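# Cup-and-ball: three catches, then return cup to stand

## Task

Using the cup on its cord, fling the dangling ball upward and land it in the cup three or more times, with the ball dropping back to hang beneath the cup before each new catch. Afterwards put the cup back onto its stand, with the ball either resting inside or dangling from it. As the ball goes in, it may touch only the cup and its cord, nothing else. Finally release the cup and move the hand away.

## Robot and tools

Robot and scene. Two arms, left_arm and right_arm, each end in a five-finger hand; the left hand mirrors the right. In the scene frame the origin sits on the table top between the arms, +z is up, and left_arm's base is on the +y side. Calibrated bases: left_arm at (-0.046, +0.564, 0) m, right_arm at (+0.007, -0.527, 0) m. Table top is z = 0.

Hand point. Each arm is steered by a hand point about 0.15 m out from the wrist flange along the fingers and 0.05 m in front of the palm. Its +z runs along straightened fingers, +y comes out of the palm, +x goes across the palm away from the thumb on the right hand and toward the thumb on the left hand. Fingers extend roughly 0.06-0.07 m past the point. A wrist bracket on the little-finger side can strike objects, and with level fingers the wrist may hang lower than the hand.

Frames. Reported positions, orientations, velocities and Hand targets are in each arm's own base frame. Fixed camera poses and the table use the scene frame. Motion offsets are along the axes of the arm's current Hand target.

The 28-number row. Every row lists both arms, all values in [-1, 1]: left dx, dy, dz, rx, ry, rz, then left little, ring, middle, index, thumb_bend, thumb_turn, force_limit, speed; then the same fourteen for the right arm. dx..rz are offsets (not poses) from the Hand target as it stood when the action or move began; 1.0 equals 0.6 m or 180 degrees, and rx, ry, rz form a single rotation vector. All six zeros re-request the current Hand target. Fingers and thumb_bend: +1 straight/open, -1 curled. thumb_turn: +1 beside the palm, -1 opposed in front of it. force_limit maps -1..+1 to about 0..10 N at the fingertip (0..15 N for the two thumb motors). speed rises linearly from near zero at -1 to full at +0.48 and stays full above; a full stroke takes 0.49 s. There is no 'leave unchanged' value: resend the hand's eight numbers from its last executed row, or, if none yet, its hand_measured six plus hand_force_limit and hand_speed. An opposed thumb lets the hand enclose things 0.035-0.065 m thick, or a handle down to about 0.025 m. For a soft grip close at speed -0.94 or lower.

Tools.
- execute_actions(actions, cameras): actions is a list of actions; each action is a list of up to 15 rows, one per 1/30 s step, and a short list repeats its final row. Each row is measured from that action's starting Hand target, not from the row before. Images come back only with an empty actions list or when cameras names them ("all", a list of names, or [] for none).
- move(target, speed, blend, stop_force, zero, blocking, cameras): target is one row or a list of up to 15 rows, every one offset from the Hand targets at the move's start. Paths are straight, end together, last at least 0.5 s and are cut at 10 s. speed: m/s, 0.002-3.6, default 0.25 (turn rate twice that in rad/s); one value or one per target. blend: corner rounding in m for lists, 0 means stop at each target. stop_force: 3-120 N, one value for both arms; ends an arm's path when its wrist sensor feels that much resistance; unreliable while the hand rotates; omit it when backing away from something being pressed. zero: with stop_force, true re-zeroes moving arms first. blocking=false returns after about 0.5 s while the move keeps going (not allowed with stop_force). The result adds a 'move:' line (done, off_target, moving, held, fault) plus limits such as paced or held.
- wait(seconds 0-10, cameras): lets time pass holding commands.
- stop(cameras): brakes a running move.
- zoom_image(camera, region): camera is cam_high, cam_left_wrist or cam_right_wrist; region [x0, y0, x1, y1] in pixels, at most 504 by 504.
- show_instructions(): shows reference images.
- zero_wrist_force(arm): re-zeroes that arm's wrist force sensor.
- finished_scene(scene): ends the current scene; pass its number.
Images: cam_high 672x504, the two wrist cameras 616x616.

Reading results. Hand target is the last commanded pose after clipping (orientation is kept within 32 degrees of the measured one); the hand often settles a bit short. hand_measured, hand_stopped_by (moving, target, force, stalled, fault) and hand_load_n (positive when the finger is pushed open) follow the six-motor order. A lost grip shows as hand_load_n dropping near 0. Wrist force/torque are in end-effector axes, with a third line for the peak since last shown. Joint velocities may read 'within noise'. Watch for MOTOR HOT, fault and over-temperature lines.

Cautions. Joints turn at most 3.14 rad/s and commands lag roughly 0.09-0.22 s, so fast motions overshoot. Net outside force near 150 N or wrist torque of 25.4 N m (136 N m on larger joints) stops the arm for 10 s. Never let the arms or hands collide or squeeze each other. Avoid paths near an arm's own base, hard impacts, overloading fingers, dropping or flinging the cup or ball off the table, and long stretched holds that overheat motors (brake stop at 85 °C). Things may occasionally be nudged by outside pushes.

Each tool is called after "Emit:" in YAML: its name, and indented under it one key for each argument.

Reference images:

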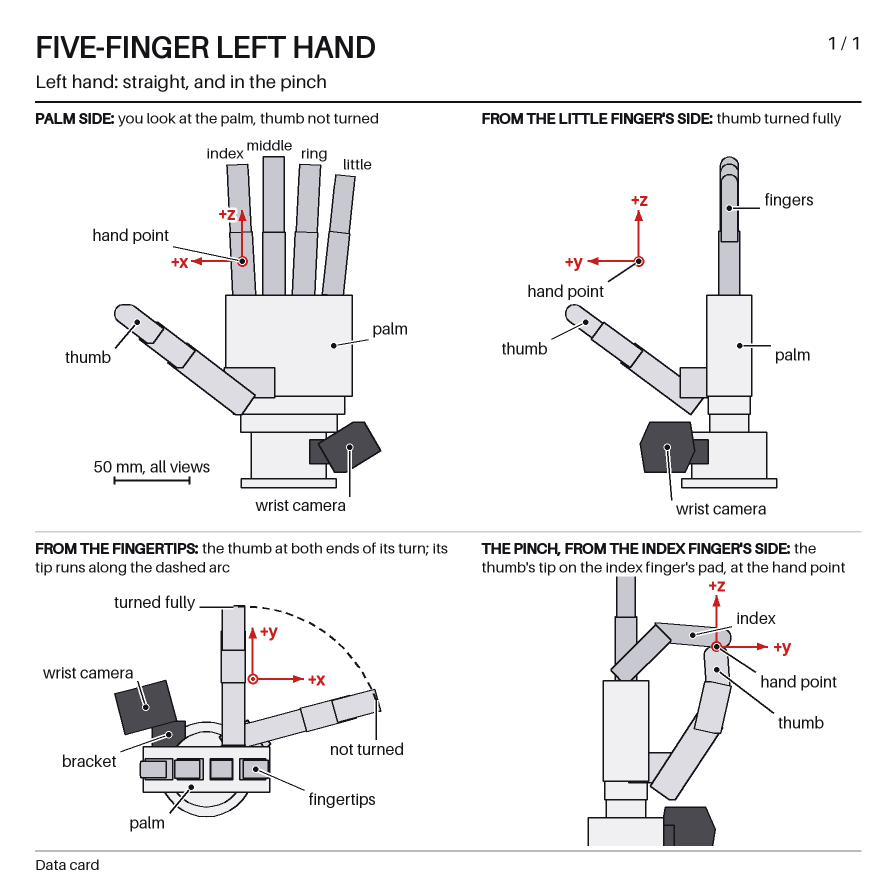

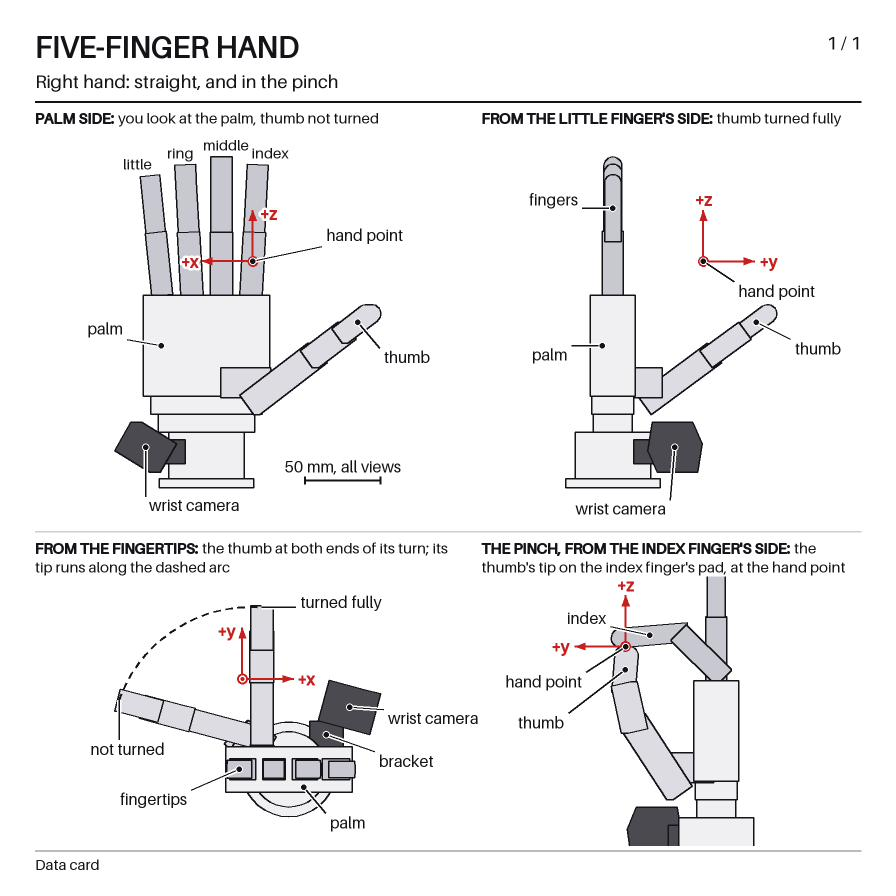

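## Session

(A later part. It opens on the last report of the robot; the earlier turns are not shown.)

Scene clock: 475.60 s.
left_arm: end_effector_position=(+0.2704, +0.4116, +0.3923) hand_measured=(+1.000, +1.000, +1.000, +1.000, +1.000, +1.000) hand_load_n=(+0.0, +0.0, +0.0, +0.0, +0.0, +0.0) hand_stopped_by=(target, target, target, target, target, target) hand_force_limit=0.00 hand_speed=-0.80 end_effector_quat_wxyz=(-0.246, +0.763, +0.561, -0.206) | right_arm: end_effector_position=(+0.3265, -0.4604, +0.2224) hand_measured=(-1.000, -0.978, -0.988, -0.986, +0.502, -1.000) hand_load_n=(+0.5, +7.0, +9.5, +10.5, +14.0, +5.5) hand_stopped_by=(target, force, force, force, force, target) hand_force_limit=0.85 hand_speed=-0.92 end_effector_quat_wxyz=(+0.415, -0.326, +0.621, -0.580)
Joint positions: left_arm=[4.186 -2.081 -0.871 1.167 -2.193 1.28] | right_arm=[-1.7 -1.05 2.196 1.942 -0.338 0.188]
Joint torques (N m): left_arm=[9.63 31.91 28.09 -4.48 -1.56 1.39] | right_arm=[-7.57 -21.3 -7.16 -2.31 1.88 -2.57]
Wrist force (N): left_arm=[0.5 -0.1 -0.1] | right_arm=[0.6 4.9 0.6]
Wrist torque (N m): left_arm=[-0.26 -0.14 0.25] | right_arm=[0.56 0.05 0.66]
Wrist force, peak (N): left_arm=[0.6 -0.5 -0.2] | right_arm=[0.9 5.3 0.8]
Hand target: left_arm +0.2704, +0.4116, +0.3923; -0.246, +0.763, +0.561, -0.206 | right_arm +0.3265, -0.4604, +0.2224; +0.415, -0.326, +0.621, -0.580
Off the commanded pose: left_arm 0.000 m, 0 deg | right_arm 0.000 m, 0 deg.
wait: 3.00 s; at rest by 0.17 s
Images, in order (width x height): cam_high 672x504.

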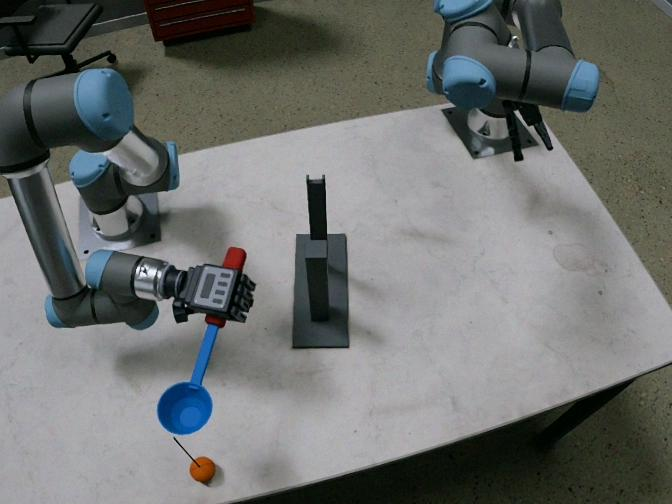

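Emit:
wait:
  seconds: 0.1
  cameras: ["cam_high"]

Emit:
zoom_image:
  camera: "cam_high"
  region: [120, 400, 230, 504]

Scene clock: 479.17 s.
left_arm: end_effector_position=(+0.2704, +0.4116, +0.3923) hand_measured=(+1.000, +1.000, +1.000, +1.000, +1.000, +1.000) hand_load_n=(+0.0, +0.0, +0.0, +0.0, +0.0, +0.0) hand_stopped_by=(target, target, target, target, target, target) hand_force_limit=0.00 hand_speed=-0.80 end_effector_quat_wxyz=(-0.246, +0.763, +0.561, -0.206) | right_arm: end_effector_position=(+0.3265, -0.4604, +0.2224) hand_measured=(-1.000, -0.978, -0.988, -0.986, +0.502, -1.000) hand_load_n=(+1.0, +7.0, +9.5, +10.5, +13.5, +5.5) hand_stopped_by=(target, force, force, force, force, target) hand_force_limit=0.85 hand_speed=-0.92 end_effector_quat_wxyz=(+0.415, -0.326, +0.621, -0.580)
Joint positions: left_arm=[4.186 -2.081 -0.871 1.167 -2.193 1.28] | right_arm=[-1.7 -1.05 2.196 1.942 -0.338 0.188]
Joint torques (N m): left_arm=[9.3 31.48 27.68 -4.35 -1.65 1.33] | right_arm=[-7.52 -21.06 -7.44 -2.31 1.87 -2.33]
Wrist force (N): left_arm=[0.5 -0.2 -0.2] | right_arm=[1.0 4.6 0.6]
Wrist torque (N m): left_arm=[-0.27 -0.15 0.26] | right_arm=[0.56 -0.01 0.68]
Wrist force, peak (N): left_arm=[0.4 -0.6 -0.2] | right_arm=[0.7 5.4 0.8]
Hand target: left_arm +0.2704, +0.4116, +0.3923; -0.246, +0.763, +0.561, -0.206 | right_arm +0.3265, -0.4604, +0.2224; +0.415, -0.326, +0.621, -0.580
Off the commanded pose: left_arm 0.000 m, 0 deg | right_arm 0.000 m, 0 deg.
wait: 0.10 s; at rest from the start
Images, in order (width x height): cam_high 672x504.

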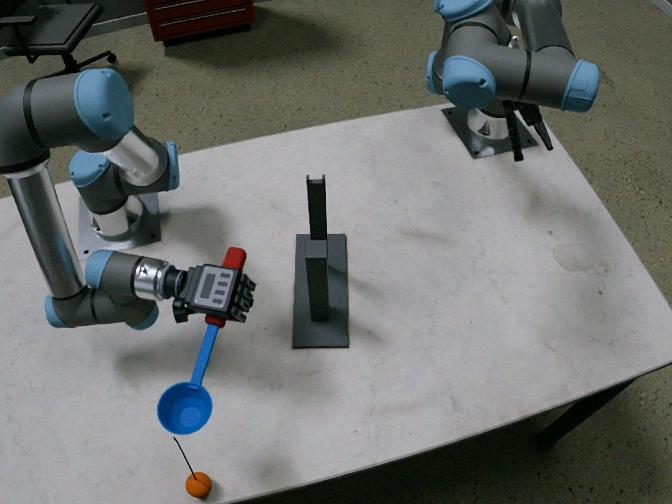

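Scaled by 4.582 from the camera's 672x504 image, which has a finer 960x720 frame.

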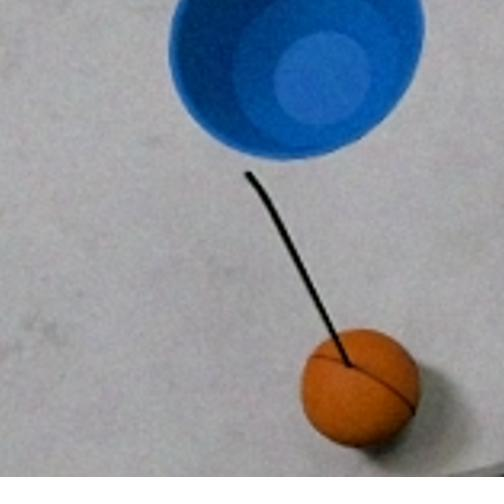

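Emit:
wait:
  seconds: 2
  cameras: ["cam_high"]

Emit:
zoom_image:
  camera: "cam_high"
  region: [120, 400, 230, 504]

Emit:
wait:
  seconds: 1
  cameras: ["cam_high"]

Emit:
zoom_image:
  camera: "cam_high"
  region: [120, 400, 230, 504]

Scene clock: 485.73 s.
left_arm: end_effector_position=(+0.2704, +0.4116, +0.3923) hand_measured=(+1.000, +1.000, +1.000, +1.000, +1.000, +1.000) hand_load_n=(+0.0, +0.0, -0.5, +0.0, +0.0, +0.0) hand_stopped_by=(target, target, target, target, target, target) hand_force_limit=0.00 hand_speed=-0.80 end_effector_quat_wxyz=(-0.246, +0.763, +0.561, -0.206) | right_arm: end_effector_position=(+0.3265, -0.4604, +0.2224) hand_measured=(-1.000, -0.978, -0.988, -0.986, +0.502, -1.000) hand_load_n=(+0.5, +7.0, +9.5, +11.0, +14.0, +5.0) hand_stopped_by=(target, force, force, force, force, target) hand_force_limit=0.85 hand_speed=-0.92 end_effector_quat_wxyz=(+0.415, -0.326, +0.621, -0.580)
Joint positions: left_arm=[4.186 -2.081 -0.871 1.167 -2.193 1.28] | right_arm=[-1.7 -1.05 2.196 1.942 -0.338 0.188]
Joint torques (N m): left_arm=[9.23 31.53 27.69 -4.36 -1.45 1.43] | right_arm=[-7.56 -20.6 -6.88 -2.36 1.89 -1.87]
Wrist force (N): left_arm=[0.5 -0.2 -0.4] | right_arm=[0.6 3.9 0.9]
Wrist torque (N m): left_arm=[-0.25 -0.16 0.25] | right_arm=[0.53 0.01 0.68]
Wrist force, peak (N): left_arm=[0.8 -0.3 -0.3] | right_arm=[0.7 5.5 1.0]
Hand target: left_arm +0.2704, +0.4116, +0.3923; -0.246, +0.763, +0.561, -0.206 | right_arm +0.3265, -0.4604, +0.2224; +0.415, -0.326, +0.621, -0.580
Off the commanded pose: left_arm 0.000 m, 0 deg | right_arm 0.000 m, 0 deg.
wait: 2.00 s; at rest from the start
Images, in order (width x height): cam_high 672x504.

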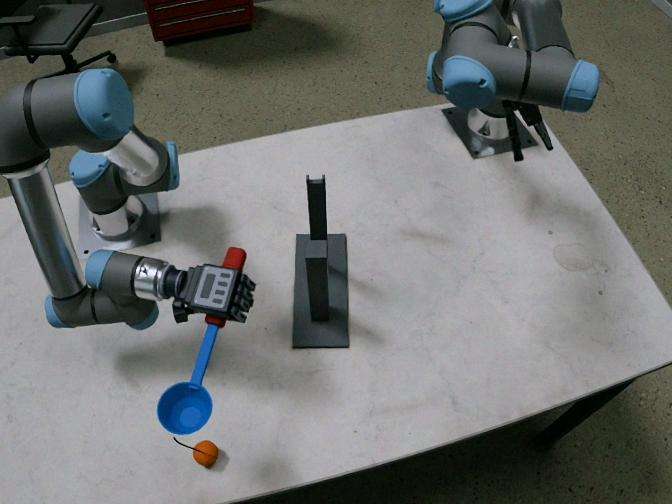

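Scaled by 4.582 from the camera's 672x504 image, which has a finer 960x720 frame.

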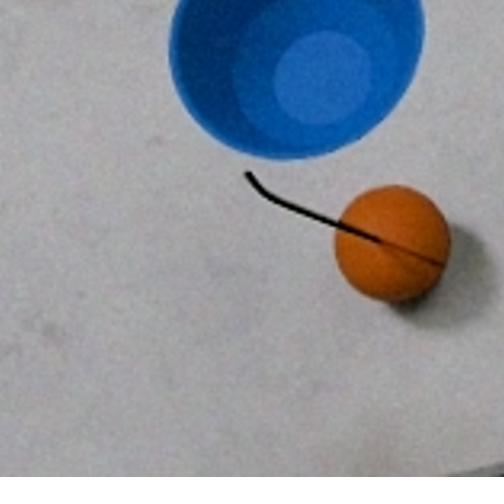

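Scene clock: 486.73 s.
left_arm: end_effector_position=(+0.2704, +0.4116, +0.3923) hand_measured=(+1.000, +1.000, +1.000, +1.000, +1.000, +1.000) hand_load_n=(+0.0, +0.0, +0.0, +0.0, +0.0, +0.0) hand_stopped_by=(target, target, target, target, target, target) hand_force_limit=0.00 hand_speed=-0.80 end_effector_quat_wxyz=(-0.246, +0.763, +0.561, -0.206) | right_arm: end_effector_position=(+0.3265, -0.4604, +0.2224) hand_measured=(-1.000, -0.978, -0.988, -0.986, +0.502, -1.000) hand_load_n=(+0.5, +6.5, +9.5, +11.0, +13.5, +5.0) hand_stopped_by=(target, force, force, force, force, target) hand_force_limit=0.85 hand_speed=-0.92 end_effector_quat_wxyz=(+0.415, -0.326, +0.621, -0.580)
Joint positions: left_arm=[4.186 -2.081 -0.871 1.167 -2.193 1.28] | right_arm=[-1.7 -1.05 2.196 1.942 -0.338 0.188]
Joint torques (N m): left_arm=[9.31 32.3 28.07 -4.38 -1.55 1.33] | right_arm=[-8.21 -20.98 -7.5 -2.31 1.81 -1.88]
Wrist force (N): left_arm=[0.5 -0.1 -0.1] | right_arm=[0.6 4.9 0.7]
Wrist torque (N m): left_arm=[-0.26 -0.14 0.24] | right_arm=[0.58 0.05 0.66]
Wrist force, peak (N): left_arm=[0.6 -0.4 -0.2] | right_arm=[0.6 5.2 0.7]
Hand target: left_arm +0.2704, +0.4116, +0.3923; -0.246, +0.763, +0.561, -0.206 | right_arm +0.3265, -0.4604, +0.2224; +0.415, -0.326, +0.621, -0.580
Off the commanded pose: left_arm 0.000 m, 0 deg | right_arm 0.000 m, 0 deg.
wait: 1.00 s; at rest by 0.17 s
Images, in order (width x height): cam_high 672x504.

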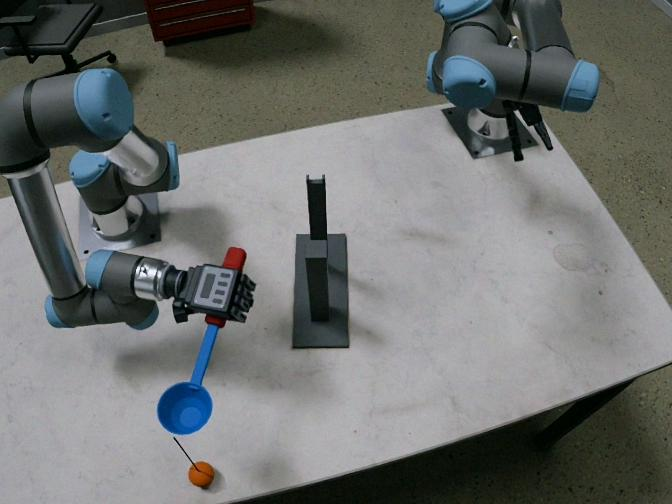

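Scaled by 4.582 from the camera's 672x504 image, which has a finer 960x720 frame.

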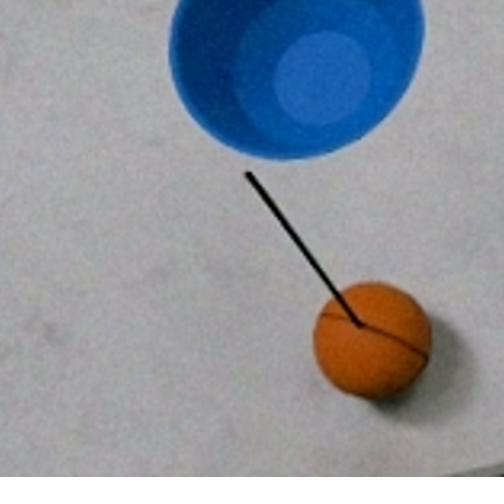

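Emit:
move:
  target: [0,0,0,0,0,0,1,1,1,1,1,1,0,-0.8,-0.0571,-0.4122,0.0067,0,0,0,-1,-1,-1,-1,-1,-1,0.85,-0.92]
  speed: 0.13

Emit:
wait:
  seconds: 0.2
  cameras: ["cam_high"]

Emit:
zoom_image:
  camera: "cam_high"
  region: [80, 360, 220, 492]

Emit:
wait:
  seconds: 0.2
  cameras: ["cam_high"]

Emit:
zoom_image:
  camera: "cam_high"
  region: [80, 360, 220, 492]

Emit:
wait:
  seconds: 0.2
  cameras: ["cam_high"]

Emit:
zoom_image:
  camera: "cam_high"
  region: [80, 360, 220, 492]

Emit:
wait:
  seconds: 0.2
  cameras: ["cam_high"]

Emit:
zoom_image:
  camera: "cam_high"
  region: [80, 360, 220, 492]

Emit:
move:
  target: [0.03,0,0,0,0,0,1,1,1,1,1,1,0,-0.8,0,0,0,0,0,0,-1,-1,-1,-1,-1,-1,0.85,-0.92]
  speed: 0.002
  blocking: false

Scene clock: 503.77 s.
left_arm: end_effector_position=(+0.2704, +0.4116, +0.3923) hand_measured=(+1.000, +1.000, +1.000, +1.000, +1.000, +1.000) hand_load_n=(+0.0, +0.0, +0.0, +0.0, +0.0, +0.0) hand_stopped_by=(target, target, target, target, target, target) hand_force_limit=0.00 hand_speed=-0.80 end_effector_quat_wxyz=(-0.246, +0.763, +0.561, -0.206) | right_arm: end_effector_position=(+0.3261, -0.4602, +0.4721) hand_measured=(-1.000, -0.978, -0.988, -0.986, +0.502, -1.000) hand_load_n=(+0.5, +7.0, +9.5, +10.5, +13.5, +5.0) hand_stopped_by=(target, force, force, force, force, target) hand_force_limit=0.85 hand_speed=-0.92 end_effector_quat_wxyz=(+0.415, -0.326, +0.621, -0.580)
Joint positions: left_arm=[4.186 -2.081 -0.871 1.167 -2.193 1.28] | right_arm=[-1.701 -1.532 1.962 2.658 -0.336 0.188]
Joint torques (N m): left_arm=[9.66 31.41 27.32 -4.4 -1.49 1.31] | right_arm=[8.79 -9.59 -21.32 -1.21 -2.19 1.83]
Wrist force (N): left_arm=[0.4 -0.3 -0.4] | right_arm=[0.3 5.0 0.7]
Wrist torque (N m): left_arm=[-0.28 -0.14 0.26] | right_arm=[0.59 0.12 0.73]
Wrist force, peak (N): left_arm=[0.5 -0.5 -0.4] | right_arm=[0.7 7.2 0.5]
Hand target: left_arm +0.2704, +0.4116, +0.3923; -0.246, +0.763, +0.561, -0.206 | right_arm +0.3261, -0.4603, +0.4721; +0.415, -0.326, +0.621, -0.580
Off the commanded pose: left_arm 0.000 m, 0 deg | right_arm 0.000 m, 0 deg.
move: done

Scene clock: 503.97 s.
left_arm: end_effector_position=(+0.2704, +0.4116, +0.3923) hand_measured=(+1.000, +1.000, +1.000, +1.000, +1.000, +1.000) hand_load_n=(+0.0, +0.0, +0.0, +0.0, +0.0, +0.0) hand_stopped_by=(target, target, target, target, target, target) hand_force_limit=0.00 hand_speed=-0.80 end_effector_quat_wxyz=(-0.246, +0.763, +0.561, -0.206) | right_arm: end_effector_position=(+0.3261, -0.4603, +0.4721) hand_measured=(-1.000, -0.978, -0.988, -0.986, +0.502, -1.000) hand_load_n=(+0.5, +7.0, +9.5, +11.0, +13.5, +5.0) hand_stopped_by=(target, force, force, force, force, target) hand_force_limit=0.85 hand_speed=-0.92 end_effector_quat_wxyz=(+0.415, -0.326, +0.621, -0.580)
Joint positions: left_arm=[4.186 -2.081 -0.871 1.167 -2.193 1.28] | right_arm=[-1.701 -1.532 1.962 2.658 -0.337 0.188]
Joint torques (N m): left_arm=[8.9 31.29 27.77 -4.43 -1.48 1.38] | right_arm=[8.96 -9.81 -24.53 0.04 -2.09 1.82]
Wrist force (N): left_arm=[0.3 -0.3 -0.1] | right_arm=[0.3 3.6 0.9]
Wrist torque (N m): left_arm=[-0.29 -0.12 0.25] | right_arm=[0.52 0.06 0.70]
Wrist force, peak (N): left_arm=[0.5 -0.4 -0.2] | right_arm=[0.9 5.1 0.5]
Hand target: left_arm +0.2704, +0.4116, +0.3923; -0.246, +0.763, +0.561, -0.206 | right_arm +0.3261, -0.4603, +0.4721; +0.415, -0.326, +0.621, -0.580
Off the commanded pose: left_arm 0.000 m, 0 deg | right_arm 0.000 m, 0 deg.
wait: 0.20 s; at rest by 0.17 s
Images, in order (width x height): cam_high 672x504.

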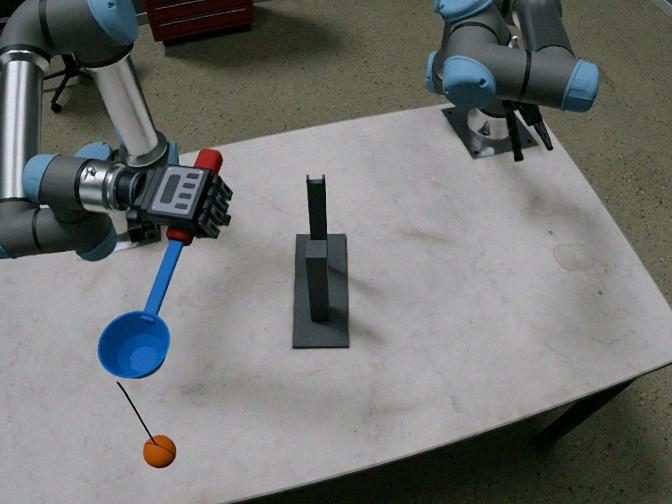

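Scaled by 3.600 from the camera's 672x504 image, which has a finer 960x720 frame.

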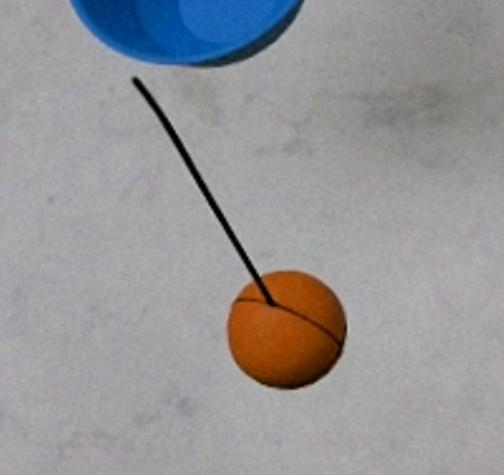

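Scene clock: 504.17 s.
left_arm: end_effector_position=(+0.2704, +0.4116, +0.3923) hand_measured=(+1.000, +1.000, +1.000, +1.000, +1.000, +1.000) hand_load_n=(+0.0, +0.0, +0.0, +0.0, +0.0, +0.0) hand_stopped_by=(target, target, target, target, target, target) hand_force_limit=0.00 hand_speed=-0.80 end_effector_quat_wxyz=(-0.246, +0.763, +0.561, -0.206) | right_arm: end_effector_position=(+0.3261, -0.4603, +0.4721) hand_measured=(-1.000, -0.978, -0.988, -0.986, +0.502, -1.000) hand_load_n=(+0.5, +6.5, +9.5, +11.0, +13.5, +5.5) hand_stopped_by=(target, force, force, force, force, target) hand_force_limit=0.85 hand_speed=-0.92 end_effector_quat_wxyz=(+0.415, -0.326, +0.621, -0.580)
Joint positions: left_arm=[4.186 -2.081 -0.871 1.167 -2.193 1.28] | right_arm=[-1.701 -1.532 1.962 2.658 -0.337 0.188]
Joint torques (N m): left_arm=[9.06 31.88 27.2 -4.29 -1.47 1.42] | right_arm=[9.21 -9.8 -26.27 0.31 -2.12 1.79]
Wrist force (N): left_arm=[0.5 0.0 0.0] | right_arm=[0.4 4.9 0.9]
Wrist torque (N m): left_arm=[-0.24 -0.15 0.25] | right_arm=[0.55 0.08 0.71]
Wrist force, peak (N): left_arm=[0.5 0.0 0.0] | right_arm=[0.4 4.9 0.9]
Hand target: left_arm +0.2704, +0.4116, +0.3923; -0.246, +0.763, +0.561, -0.206 | right_arm +0.3261, -0.4603, +0.4721; +0.415, -0.326, +0.621, -0.580
Off the commanded pose: left_arm 0.000 m, 0 deg | right_arm 0.000 m, 0 deg.
wait: 0.20 s; at rest by 0.17 s
Images, in order (width x height): cam_high 672x504.

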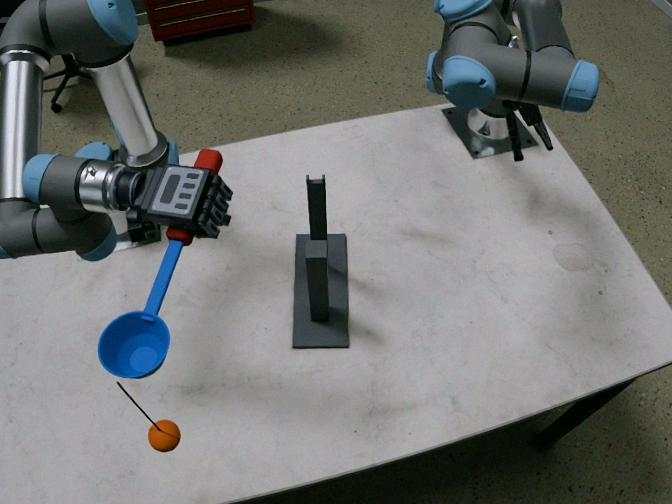

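Scaled by 3.600 from the camera's 672x504 image, which has a finer 960x720 frame.

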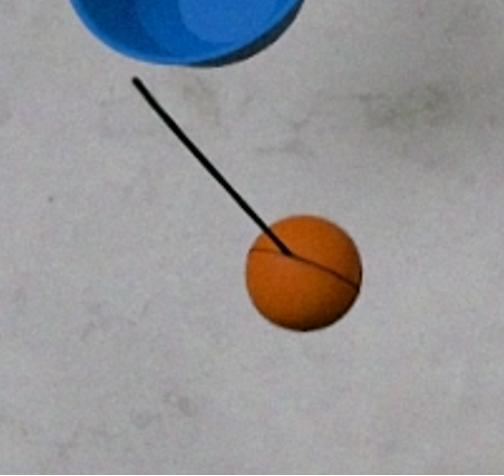

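Scene clock: 504.37 s.
left_arm: end_effector_position=(+0.2704, +0.4116, +0.3923) hand_measured=(+1.000, +1.000, +1.000, +1.000, +1.000, +1.000) hand_load_n=(+0.0, +0.0, +0.0, +0.0, +0.0, +0.0) hand_stopped_by=(target, target, target, target, target, target) hand_force_limit=0.00 hand_speed=-0.80 end_effector_quat_wxyz=(-0.246, +0.763, +0.561, -0.206) | right_arm: end_effector_position=(+0.3261, -0.4603, +0.4721) hand_measured=(-1.000, -0.978, -0.988, -0.986, +0.502, -1.000) hand_load_n=(+0.5, +7.0, +9.5, +11.0, +14.0, +5.5) hand_stopped_by=(target, force, force, force, force, target) hand_force_limit=0.85 hand_speed=-0.92 end_effector_quat_wxyz=(+0.415, -0.326, +0.621, -0.580)
Joint positions: left_arm=[4.186 -2.081 -0.871 1.167 -2.193 1.28] | right_arm=[-1.701 -1.532 1.962 2.658 -0.337 0.188]
Joint torques (N m): left_arm=[9.9 32.1 27.12 -4.36 -1.5 1.29] | right_arm=[8.95 -9.84 -27.24 0.46 -2.2 1.87]
Wrist force (N): left_arm=[0.3 -0.4 -0.3] | right_arm=[0.5 3.7 0.5]
Wrist torque (N m): left_arm=[-0.28 -0.12 0.24] | right_arm=[0.55 0.04 0.72]
Wrist force, peak (N): left_arm=[0.5 -0.4 0.0] | right_arm=[0.4 5.1 0.2]
Hand target: left_arm +0.2704, +0.4116, +0.3923; -0.246, +0.763, +0.561, -0.206 | right_arm +0.3261, -0.4603, +0.4721; +0.415, -0.326, +0.621, -0.580
Off the commanded pose: left_arm 0.000 m, 0 deg | right_arm 0.000 m, 0 deg.
wait: 0.20 s; at rest by 0.17 s
Images, in order (width x height): cam_high 672x504.

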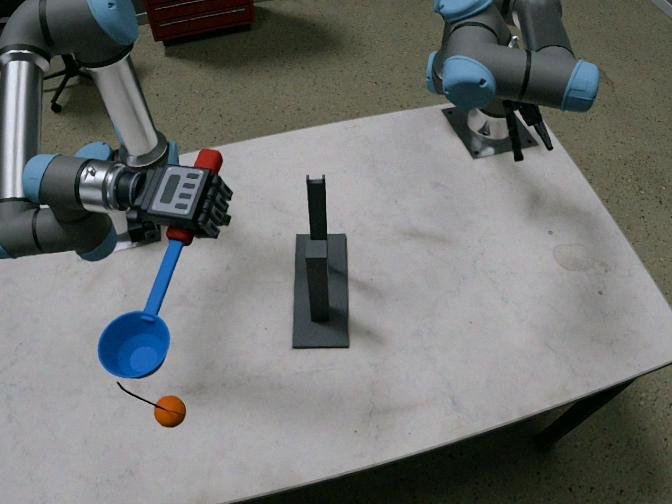

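Scaled by 3.600 from the camera's 672x504 image, which has a finer 960x720 frame.

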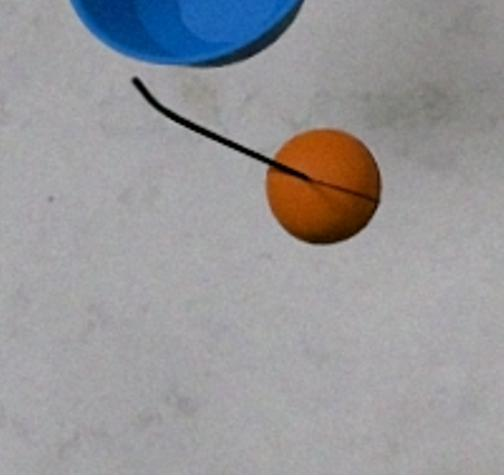

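Scene clock: 504.57 s.
left_arm: end_effector_position=(+0.2704, +0.4116, +0.3923) hand_measured=(+1.000, +1.000, +1.000, +1.000, +1.000, +1.000) hand_load_n=(+0.0, +0.0, +0.0, +0.0, +0.0, +0.0) hand_stopped_by=(target, target, target, target, target, target) hand_force_limit=0.00 hand_speed=-0.80 end_effector_quat_wxyz=(-0.246, +0.763, +0.561, -0.206) | right_arm: end_effector_position=(+0.3261, -0.4603, +0.4721) hand_measured=(-1.000, -0.978, -0.988, -0.986, +0.502, -1.000) hand_load_n=(+0.5, +7.0, +9.0, +11.0, +13.5, +5.0) hand_stopped_by=(target, force, force, force, force, target) hand_force_limit=0.85 hand_speed=-0.92 end_effector_quat_wxyz=(+0.415, -0.326, +0.621, -0.580)
Joint positions: left_arm=[4.186 -2.081 -0.871 1.167 -2.193 1.28] | right_arm=[-1.701 -1.532 1.962 2.658 -0.337 0.188]
Joint torques (N m): left_arm=[9.27 31.78 27.76 -4.4 -1.44 1.31] | right_arm=[8.7 -9.41 -27.95 0.46 -2.09 1.8]
Wrist force (N): left_arm=[0.3 0.0 0.1] | right_arm=[0.8 5.0 0.5]
Wrist torque (N m): left_arm=[-0.25 -0.12 0.24] | right_arm=[0.57 0.05 0.74]
Wrist force, peak (N): left_arm=[0.4 -0.2 -0.4] | right_arm=[0.6 5.4 0.3]
Hand target: left_arm +0.2704, +0.4116, +0.3923; -0.246, +0.763, +0.561, -0.206 | right_arm +0.3261, -0.4603, +0.4721; +0.415, -0.326, +0.621, -0.580
Off the commanded pose: left_arm 0.000 m, 0 deg | right_arm 0.000 m, 0 deg.
wait: 0.20 s; at rest by 0.17 s
Images, in order (width x height): cam_high 672x504.

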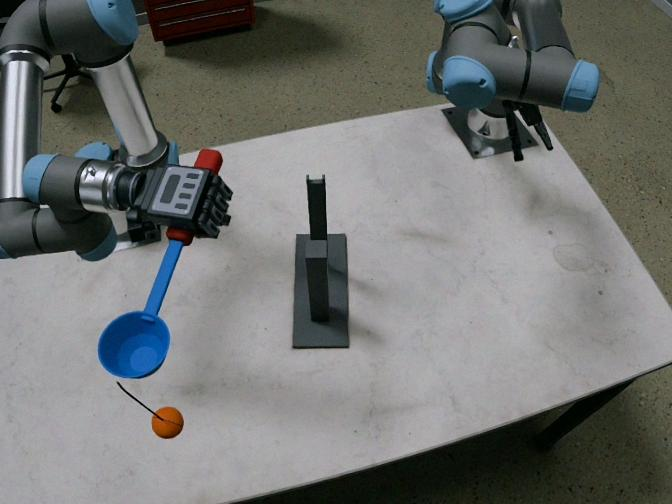

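Scaled by 3.600 from the camera's 672x504 image, which has a finer 960x720 frame.

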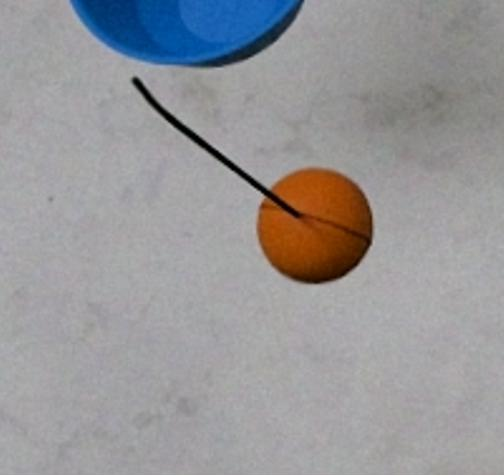

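Scene clock: 505.07 s.
left_arm: end_effector_position=(+0.2706, +0.4124, +0.3922) hand_measured=(+1.000, +1.000, +1.000, +1.000, +1.000, +1.000) hand_load_n=(+0.0, +0.0, +0.0, +0.0, +0.0, +0.0) hand_stopped_by=(target, target, target, target, target, target) hand_force_limit=0.00 hand_speed=-0.80 end_effector_quat_wxyz=(-0.246, +0.763, +0.561, -0.206) end_effector_velocity=(+0.002, +0.002, +0.000) end_effector_angular_velocity=(+0.000, -0.001, -0.002) | right_arm: end_effector_position=(+0.3261, -0.4603, +0.4721) hand_measured=(-1.000, -0.978, -0.988, -0.986, +0.502, -1.000) hand_load_n=(+0.5, +7.0, +9.5, +10.5, +14.0, +5.0) hand_stopped_by=(target, force, force, force, force, target) hand_force_limit=0.85 hand_speed=-0.92 end_effector_quat_wxyz=(+0.415, -0.326, +0.621, -0.580)
Joint positions: left_arm=[4.187 -2.083 -0.867 1.166 -2.193 1.28] | right_arm=[-1.701 -1.532 1.962 2.658 -0.337 0.188]
Joint velocities: left_arm=[-0.001 -0.006 0.009 -0.001 0 0.001] | right_arm=[within noise]
Joint torques (N m): left_arm=[12.58 32.77 28.91 -4.8 -2.06 1.66] | right_arm=[8.49 -10.04 -28.55 -0.64 -2.13 1.79]
Wrist force (N): left_arm=[0.2 0.0 -0.1] | right_arm=[0.2 4.9 0.8]
Wrist torque (N m): left_arm=[-0.23 -0.10 0.17] | right_arm=[0.61 0.10 0.71]
Wrist force, peak (N): left_arm=[0.7 -0.3 -0.2] | right_arm=[0.6 5.1 0.4]
Hand target: left_arm +0.2707, +0.4126, +0.3922; -0.246, +0.763, +0.561, -0.206 | right_arm +0.3261, -0.4603, +0.4721; +0.415, -0.326, +0.621, -0.580
Off the commanded pose: left_arm 0.017 m, 0 deg | right_arm 0.000 m, 0 deg.
move: running

Emit:
wait:
  seconds: 10

Emit:
wait:
  seconds: 0.31

Emit:
execute_actions:
  actions:
    - [[0,0,0,0,0,0,1,1,1,1,1,1,0,-0.8,0.0499,-0.0068,0.0031,0,0,0,-1,-1,-1,-1,-1,-1,0.85,-0.92]]

Emit:
wait:
  seconds: 0.1
  cameras: ["cam_high"]

Emit:
zoom_image:
  camera: "cam_high"
  region: [80, 360, 220, 492]

Emit:
wait:
  seconds: 0.2
  cameras: ["cam_high"]

Emit:
zoom_image:
  camera: "cam_high"
  region: [80, 360, 220, 492]

Emit:
wait:
  seconds: 0.2
  cameras: ["cam_high"]

Emit:
zoom_image:
  camera: "cam_high"
  region: [80, 360, 220, 492]

Emit:
move:
  target: [-0.03,0,0,0,0,0,1,1,1,1,1,1,0,-0.8,0,0,0,0,0,0,-1,-1,-1,-1,-1,-1,0.85,-0.92]
  speed: 0.002
  blocking: false

Scene clock: 513.80 s.
left_arm: end_effector_position=(+0.2755, +0.4289, +0.3916) hand_measured=(+1.000, +1.000, +1.000, +1.000, +1.000, +1.000) hand_load_n=(+0.0, +0.0, +0.0, +0.0, +0.0, +0.0) hand_stopped_by=(target, target, target, target, target, target) hand_force_limit=0.00 hand_speed=-0.80 end_effector_quat_wxyz=(-0.246, +0.763, +0.561, -0.206) | right_arm: end_effector_position=(+0.3261, -0.4603, +0.4721) hand_measured=(-1.000, -0.978, -0.988, -0.986, +0.502, -1.000) hand_load_n=(+0.5, +7.0, +9.0, +11.0, +13.5, +5.5) hand_stopped_by=(target, force, force, force, force, target) hand_force_limit=0.85 hand_speed=-0.92 end_effector_quat_wxyz=(+0.415, -0.326, +0.621, -0.580)
Joint positions: left_arm=[4.195 -2.132 -0.791 1.144 -2.195 1.289] | right_arm=[-1.701 -1.532 1.962 2.658 -0.337 0.188]
Joint torques (N m): left_arm=[12.12 37.22 25.72 -4.66 -2.28 1.74] | right_arm=[6.62 -10.88 -28.79 -1.73 -2 1.25]
Wrist force (N): left_arm=[0.3 -0.2 -0.2] | right_arm=[0.7 4.9 0.6]
Wrist torque (N m): left_arm=[-0.26 -0.12 0.09] | right_arm=[0.56 0.05 0.72]
Wrist force, peak (N): left_arm=[0.7 -0.1 0.0] | right_arm=[0.8 5.4 0.9]
Hand target: left_arm +0.2755, +0.4289, +0.3916; -0.246, +0.763, +0.561, -0.206 | right_arm +0.3261, -0.4603, +0.4721; +0.415, -0.326, +0.621, -0.580
Off the commanded pose: left_arm 0.000 m, 0 deg | right_arm 0.000 m, 0 deg.
earlier move: done
wait: 2.80 of 10 s (the move ended)

Scene clock: 514.13 s.
left_arm: end_effector_position=(+0.2755, +0.4289, +0.3916) hand_measured=(+1.000, +1.000, +1.000, +1.000, +1.000, +1.000) hand_load_n=(+0.0, +0.0, +0.0, +0.0, +0.0, +0.0) hand_stopped_by=(target, target, target, target, target, target) hand_force_limit=0.00 hand_speed=-0.80 end_effector_quat_wxyz=(-0.246, +0.763, +0.561, -0.206) | right_arm: end_effector_position=(+0.3261, -0.4603, +0.4721) hand_measured=(-1.000, -0.978, -0.988, -0.986, +0.502, -1.000) hand_load_n=(+0.5, +7.0, +9.5, +10.5, +14.0, +5.5) hand_stopped_by=(target, force, force, force, force, target) hand_force_limit=0.85 hand_speed=-0.92 end_effector_quat_wxyz=(+0.415, -0.326, +0.621, -0.580)
Joint positions: left_arm=[4.195 -2.132 -0.791 1.144 -2.195 1.289] | right_arm=[-1.701 -1.532 1.962 2.658 -0.337 0.188]
Joint torques (N m): left_arm=[10.77 42.71 16.55 -3.78 -2.2 1.37] | right_arm=[6.42 -11.04 -28.83 -1.79 -1.84 1.36]
Wrist force (N): left_arm=[0.4 0.0 -0.1] | right_arm=[0.8 4.8 0.6]
Wrist torque (N m): left_arm=[-0.24 -0.13 0.08] | right_arm=[0.56 0.02 0.72]
Wrist force, peak (N): left_arm=[0.4 -0.3 -0.3] | right_arm=[0.8 5.0 0.7]
Hand target: left_arm +0.2755, +0.4289, +0.3916; -0.246, +0.763, +0.561, -0.206 | right_arm +0.3261, -0.4603, +0.4721; +0.415, -0.326, +0.621, -0.580
Off the commanded pose: left_arm 0.000 m, 0 deg | right_arm 0.000 m, 0 deg.
wait: 0.33 s; at rest by 0.17 s

Scene clock: 514.83 s.
left_arm: end_effector_position=(+0.2755, +0.4289, +0.3916) hand_measured=(+1.000, +1.000, +1.000, +1.000, +1.000, +1.000) hand_load_n=(+0.0, +0.0, +0.0, +0.0, +0.0, +0.0) hand_stopped_by=(target, target, target, target, target, target) hand_force_limit=0.00 hand_speed=-0.80 end_effector_quat_wxyz=(-0.246, +0.763, +0.561, -0.206) | right_arm: end_effector_position=(+0.3142, -0.4881, +0.4721) hand_measured=(-1.000, -0.978, -0.988, -0.986, +0.502, -1.000) hand_load_n=(+0.5, +7.0, +9.5, +11.0, +13.5, +5.5) hand_stopped_by=(target, force, force, force, force, target) hand_force_limit=0.85 hand_speed=-0.92 end_effector_quat_wxyz=(+0.415, -0.326, +0.621, -0.580)
Joint positions: left_arm=[4.195 -2.132 -0.791 1.144 -2.195 1.289] | right_arm=[-1.722 -1.47 1.896 2.659 -0.316 0.192]
Joint torques (N m): left_arm=[8.98 51.98 11.29 -2.51 -1.93 0.72] | right_arm=[-7.8 -11.74 -29.61 0.29 1.73 -2.78]
Wrist force (N): left_arm=[0.4 0.0 -0.2] | right_arm=[0.8 5.0 0.5]
Wrist torque (N m): left_arm=[-0.24 -0.13 0.09] | right_arm=[0.58 0.03 0.68]
Wrist force, peak (N): left_arm=[0.6 -0.3 -0.4] | right_arm=[-8.1 4.6 0.8]
Hand target: left_arm +0.2755, +0.4289, +0.3916; -0.246, +0.763, +0.561, -0.206 | right_arm +0.3141, -0.4881, +0.4721; +0.415, -0.326, +0.621, -0.580
Off the commanded pose: left_arm 0.000 m, 0 deg | right_arm 0.000 m, 0 deg.
Step readings (end_effector_position of left_arm | right_arm):
0: (+0.2755, +0.4289, +0.3916) | (+0.3261, -0.4603, +0.4721)
1: (+0.2755, +0.4289, +0.3916) | (+0.3257, -0.4612, +0.4721)
2: (+0.2755, +0.4289, +0.3916) | (+0.3225, -0.4679, +0.4720)
4: (+0.2755, +0.4289, +0.3916) | (+0.3143, -0.4847, +0.4714)
8: (+0.2755, +0.4289, +0.3916) | (+0.3136, -0.4894, +0.4720)
15: (+0.2755, +0.4289, +0.3916) | (+0.3142, -0.4880, +0.4721)

Scene clock: 514.93 s.
left_arm: end_effector_position=(+0.2755, +0.4289, +0.3916) hand_measured=(+1.000, +1.000, +1.000, +1.000, +1.000, +1.000) hand_load_n=(+0.0, +0.0, +0.0, +0.0, +0.0, -0.5) hand_stopped_by=(target, target, target, target, target, target) hand_force_limit=0.00 hand_speed=-0.80 end_effector_quat_wxyz=(-0.246, +0.763, +0.561, -0.206) | right_arm: end_effector_position=(+0.3142, -0.4881, +0.4721) hand_measured=(-1.000, -0.978, -0.988, -0.986, +0.502, -1.000) hand_load_n=(+0.5, +7.0, +9.5, +10.5, +13.5, +5.5) hand_stopped_by=(target, force, force, force, force, target) hand_force_limit=0.85 hand_speed=-0.92 end_effector_quat_wxyz=(+0.415, -0.326, +0.621, -0.580)
Joint positions: left_arm=[4.195 -2.132 -0.791 1.144 -2.195 1.289] | right_arm=[-1.722 -1.47 1.896 2.659 -0.316 0.192]
Joint torques (N m): left_arm=[9.17 51.7 11.14 -2.27 -1.98 0.62] | right_arm=[-7.81 -12.68 -29.1 0.31 1.97 -2.74]
Wrist force (N): left_arm=[0.5 0.0 -0.2] | right_arm=[0.8 4.4 0.7]
Wrist torque (N m): left_arm=[-0.24 -0.15 0.09] | right_arm=[0.53 0.03 0.68]
Wrist force, peak (N): left_arm=[0.5 0.0 -0.2] | right_arm=[0.8 4.4 0.7]
Hand target: left_arm +0.2755, +0.4289, +0.3916; -0.246, +0.763, +0.561, -0.206 | right_arm +0.3141, -0.4881, +0.4721; +0.415, -0.326, +0.621, -0.580
Off the commanded pose: left_arm 0.000 m, 0 deg | right_arm 0.000 m, 0 deg.
wait: 0.10 s; no rest
Images, in order (width x height): cam_high 672x504.

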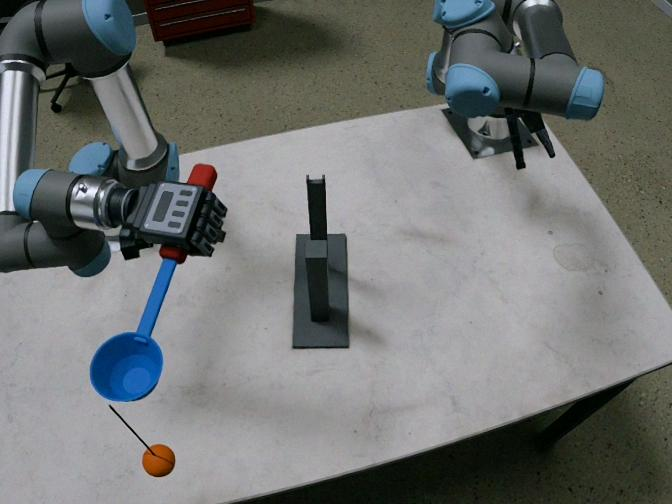

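Scaled by 3.600 from the camera's 672x504 image, which has a finer 960x720 frame.

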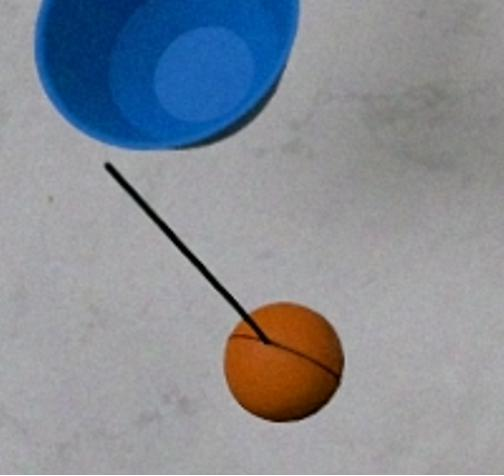

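Scene clock: 515.13 s.
left_arm: end_effector_position=(+0.2755, +0.4289, +0.3916) hand_measured=(+1.000, +1.000, +1.000, +1.000, +1.000, +1.000) hand_load_n=(-0.5, +0.0, +0.0, +0.0, +0.0, +0.0) hand_stopped_by=(target, target, target, target, target, target) hand_force_limit=0.00 hand_speed=-0.80 end_effector_quat_wxyz=(-0.246, +0.763, +0.561, -0.206) | right_arm: end_effector_position=(+0.3141, -0.4881, +0.4721) hand_measured=(-1.000, -0.978, -0.988, -0.986, +0.502, -1.000) hand_load_n=(+0.5, +7.0, +9.5, +11.0, +14.0, +5.5) hand_stopped_by=(target, force, force, force, force, target) hand_force_limit=0.85 hand_speed=-0.92 end_effector_quat_wxyz=(+0.415, -0.326, +0.621, -0.580)
Joint positions: left_arm=[4.195 -2.132 -0.791 1.144 -2.195 1.289] | right_arm=[-1.722 -1.47 1.896 2.659 -0.316 0.192]
Joint torques (N m): left_arm=[8.41 51.57 11.64 -2.01 -1.94 0.51] | right_arm=[-8.49 -12.37 -29.63 0.47 2.15 -2.72]
Wrist force (N): left_arm=[0.4 -0.2 -0.2] | right_arm=[0.4 4.3 0.3]
Wrist torque (N m): left_arm=[-0.26 -0.12 0.09] | right_arm=[0.61 0.08 0.67]
Wrist force, peak (N): left_arm=[0.6 -0.3 -0.2] | right_arm=[0.5 5.2 0.7]
Hand target: left_arm +0.2755, +0.4289, +0.3916; -0.246, +0.763, +0.561, -0.206 | right_arm +0.3141, -0.4881, +0.4721; +0.415, -0.326, +0.621, -0.580
Off the commanded pose: left_arm 0.000 m, 0 deg | right_arm 0.000 m, 0 deg.
wait: 0.20 s; at rest by 0.17 s
Images, in order (width x height): cam_high 672x504.

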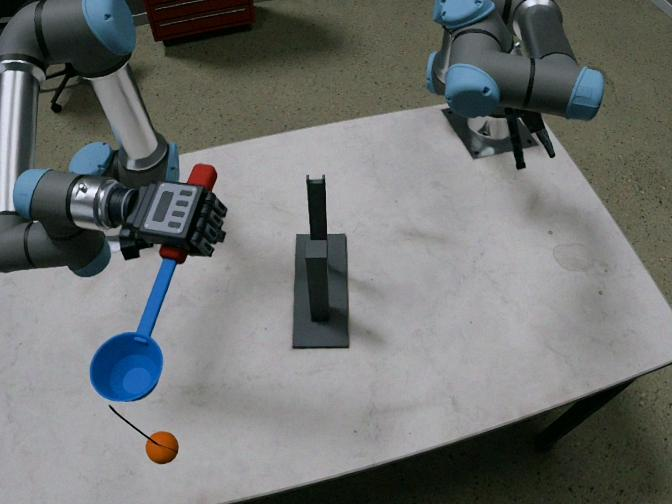

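Scaled by 3.600 from the camera's 672x504 image, which has a finer 960x720 frame.

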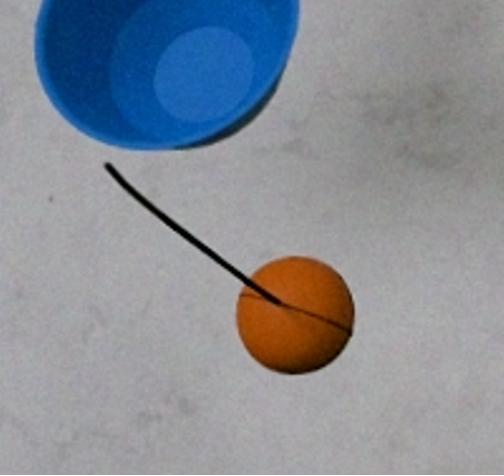

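Scene clock: 515.33 s.
left_arm: end_effector_position=(+0.2755, +0.4289, +0.3916) hand_measured=(+1.000, +1.000, +1.000, +1.000, +1.000, +1.000) hand_load_n=(+0.0, +0.0, +0.0, +0.0, +0.0, +0.0) hand_stopped_by=(target, target, target, target, target, target) hand_force_limit=0.00 hand_speed=-0.80 end_effector_quat_wxyz=(-0.246, +0.763, +0.561, -0.206) | right_arm: end_effector_position=(+0.3141, -0.4881, +0.4721) hand_measured=(-1.000, -0.978, -0.988, -0.986, +0.502, -1.000) hand_load_n=(+0.5, +7.0, +9.0, +10.5, +13.5, +5.5) hand_stopped_by=(target, force, force, force, force, target) hand_force_limit=0.85 hand_speed=-0.92 end_effector_quat_wxyz=(+0.415, -0.326, +0.621, -0.580)
Joint positions: left_arm=[4.195 -2.132 -0.791 1.144 -2.195 1.289] | right_arm=[-1.722 -1.47 1.896 2.659 -0.316 0.192]
Joint torques (N m): left_arm=[7.92 52.17 10.7 -1.56 -1.87 0.27] | right_arm=[-7.93 -12.48 -29.31 0.49 2.24 -2.64]
Wrist force (N): left_arm=[0.4 -0.1 -0.2] | right_arm=[0.5 4.6 0.5]
Wrist torque (N m): left_arm=[-0.25 -0.14 0.09] | right_arm=[0.58 0.06 0.67]
Wrist force, peak (N): left_arm=[0.4 -0.3 -0.4] | right_arm=[0.2 5.1 0.7]
Hand target: left_arm +0.2755, +0.4289, +0.3916; -0.246, +0.763, +0.561, -0.206 | right_arm +0.3141, -0.4881, +0.4721; +0.415, -0.326, +0.621, -0.580
Off the commanded pose: left_arm 0.000 m, 0 deg | right_arm 0.000 m, 0 deg.
wait: 0.20 s; at rest by 0.17 s
Images, in order (width x height): cam_high 672x504.

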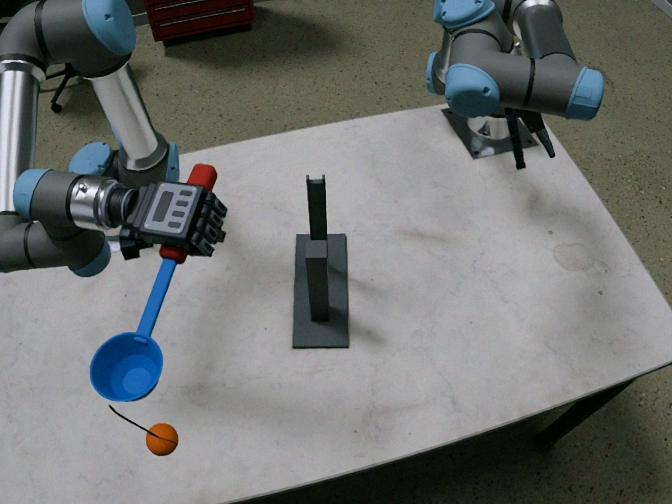

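Scaled by 3.600 from the camera's 672x504 image, which has a finer 960x720 frame.

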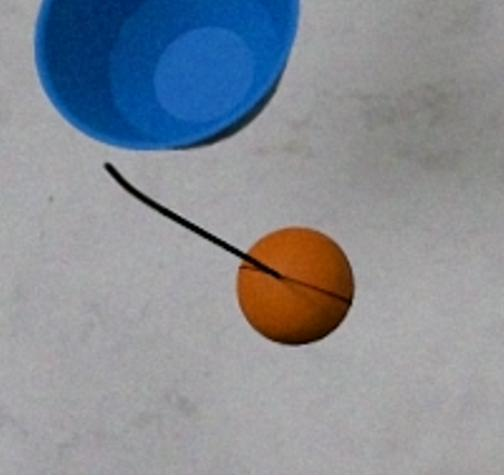

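Scene clock: 515.83 s.
left_arm: end_effector_position=(+0.2752, +0.4281, +0.3916) hand_measured=(+1.000, +1.000, +1.000, +1.000, +1.000, +1.000) hand_load_n=(+0.0, +0.0, +0.0, +0.0, +0.0, +0.0) hand_stopped_by=(target, target, target, target, target, target) hand_force_limit=0.00 hand_speed=-0.80 end_effector_quat_wxyz=(-0.246, +0.763, +0.561, -0.206) end_effector_velocity=(+0.000, -0.002, +0.000) end_effector_angular_velocity=(+0.000, +0.000, -0.001) | right_arm: end_effector_position=(+0.3141, -0.4881, +0.4721) hand_measured=(-1.000, -0.978, -0.988, -0.986, +0.502, -1.000) hand_load_n=(+1.0, +7.0, +9.0, +10.5, +14.0, +5.0) hand_stopped_by=(target, force, force, force, force, target) hand_force_limit=0.85 hand_speed=-0.92 end_effector_quat_wxyz=(+0.415, -0.326, +0.621, -0.580)
Joint positions: left_arm=[4.194 -2.129 -0.795 1.146 -2.195 1.289] | right_arm=[-1.722 -1.47 1.896 2.659 -0.316 0.192]
Joint velocities: left_arm=[-0.002 0.006 -0.009 0.002 0 -0.001] | right_arm=[within noise]
Joint torques (N m): left_arm=[-11.37 52.81 10.3 -0.09 0.15 -1.57] | right_arm=[-8.11 -12.28 -29.05 0.51 2.26 -2.72]
Wrist force (N): left_arm=[0.6 -0.4 -0.1] | right_arm=[0.3 3.8 0.7]
Wrist torque (N m): left_arm=[-0.29 -0.15 0.15] | right_arm=[0.57 0.07 0.67]
Wrist force, peak (N): left_arm=[0.6 -0.4 -0.1] | right_arm=[0.7 5.4 0.8]
Hand target: left_arm +0.2752, +0.4279, +0.3916; -0.246, +0.763, +0.561, -0.206 | right_arm +0.3141, -0.4881, +0.4721; +0.415, -0.326, +0.621, -0.580
Off the commanded pose: left_arm 0.017 m, 0 deg | right_arm 0.000 m, 0 deg.
move: running


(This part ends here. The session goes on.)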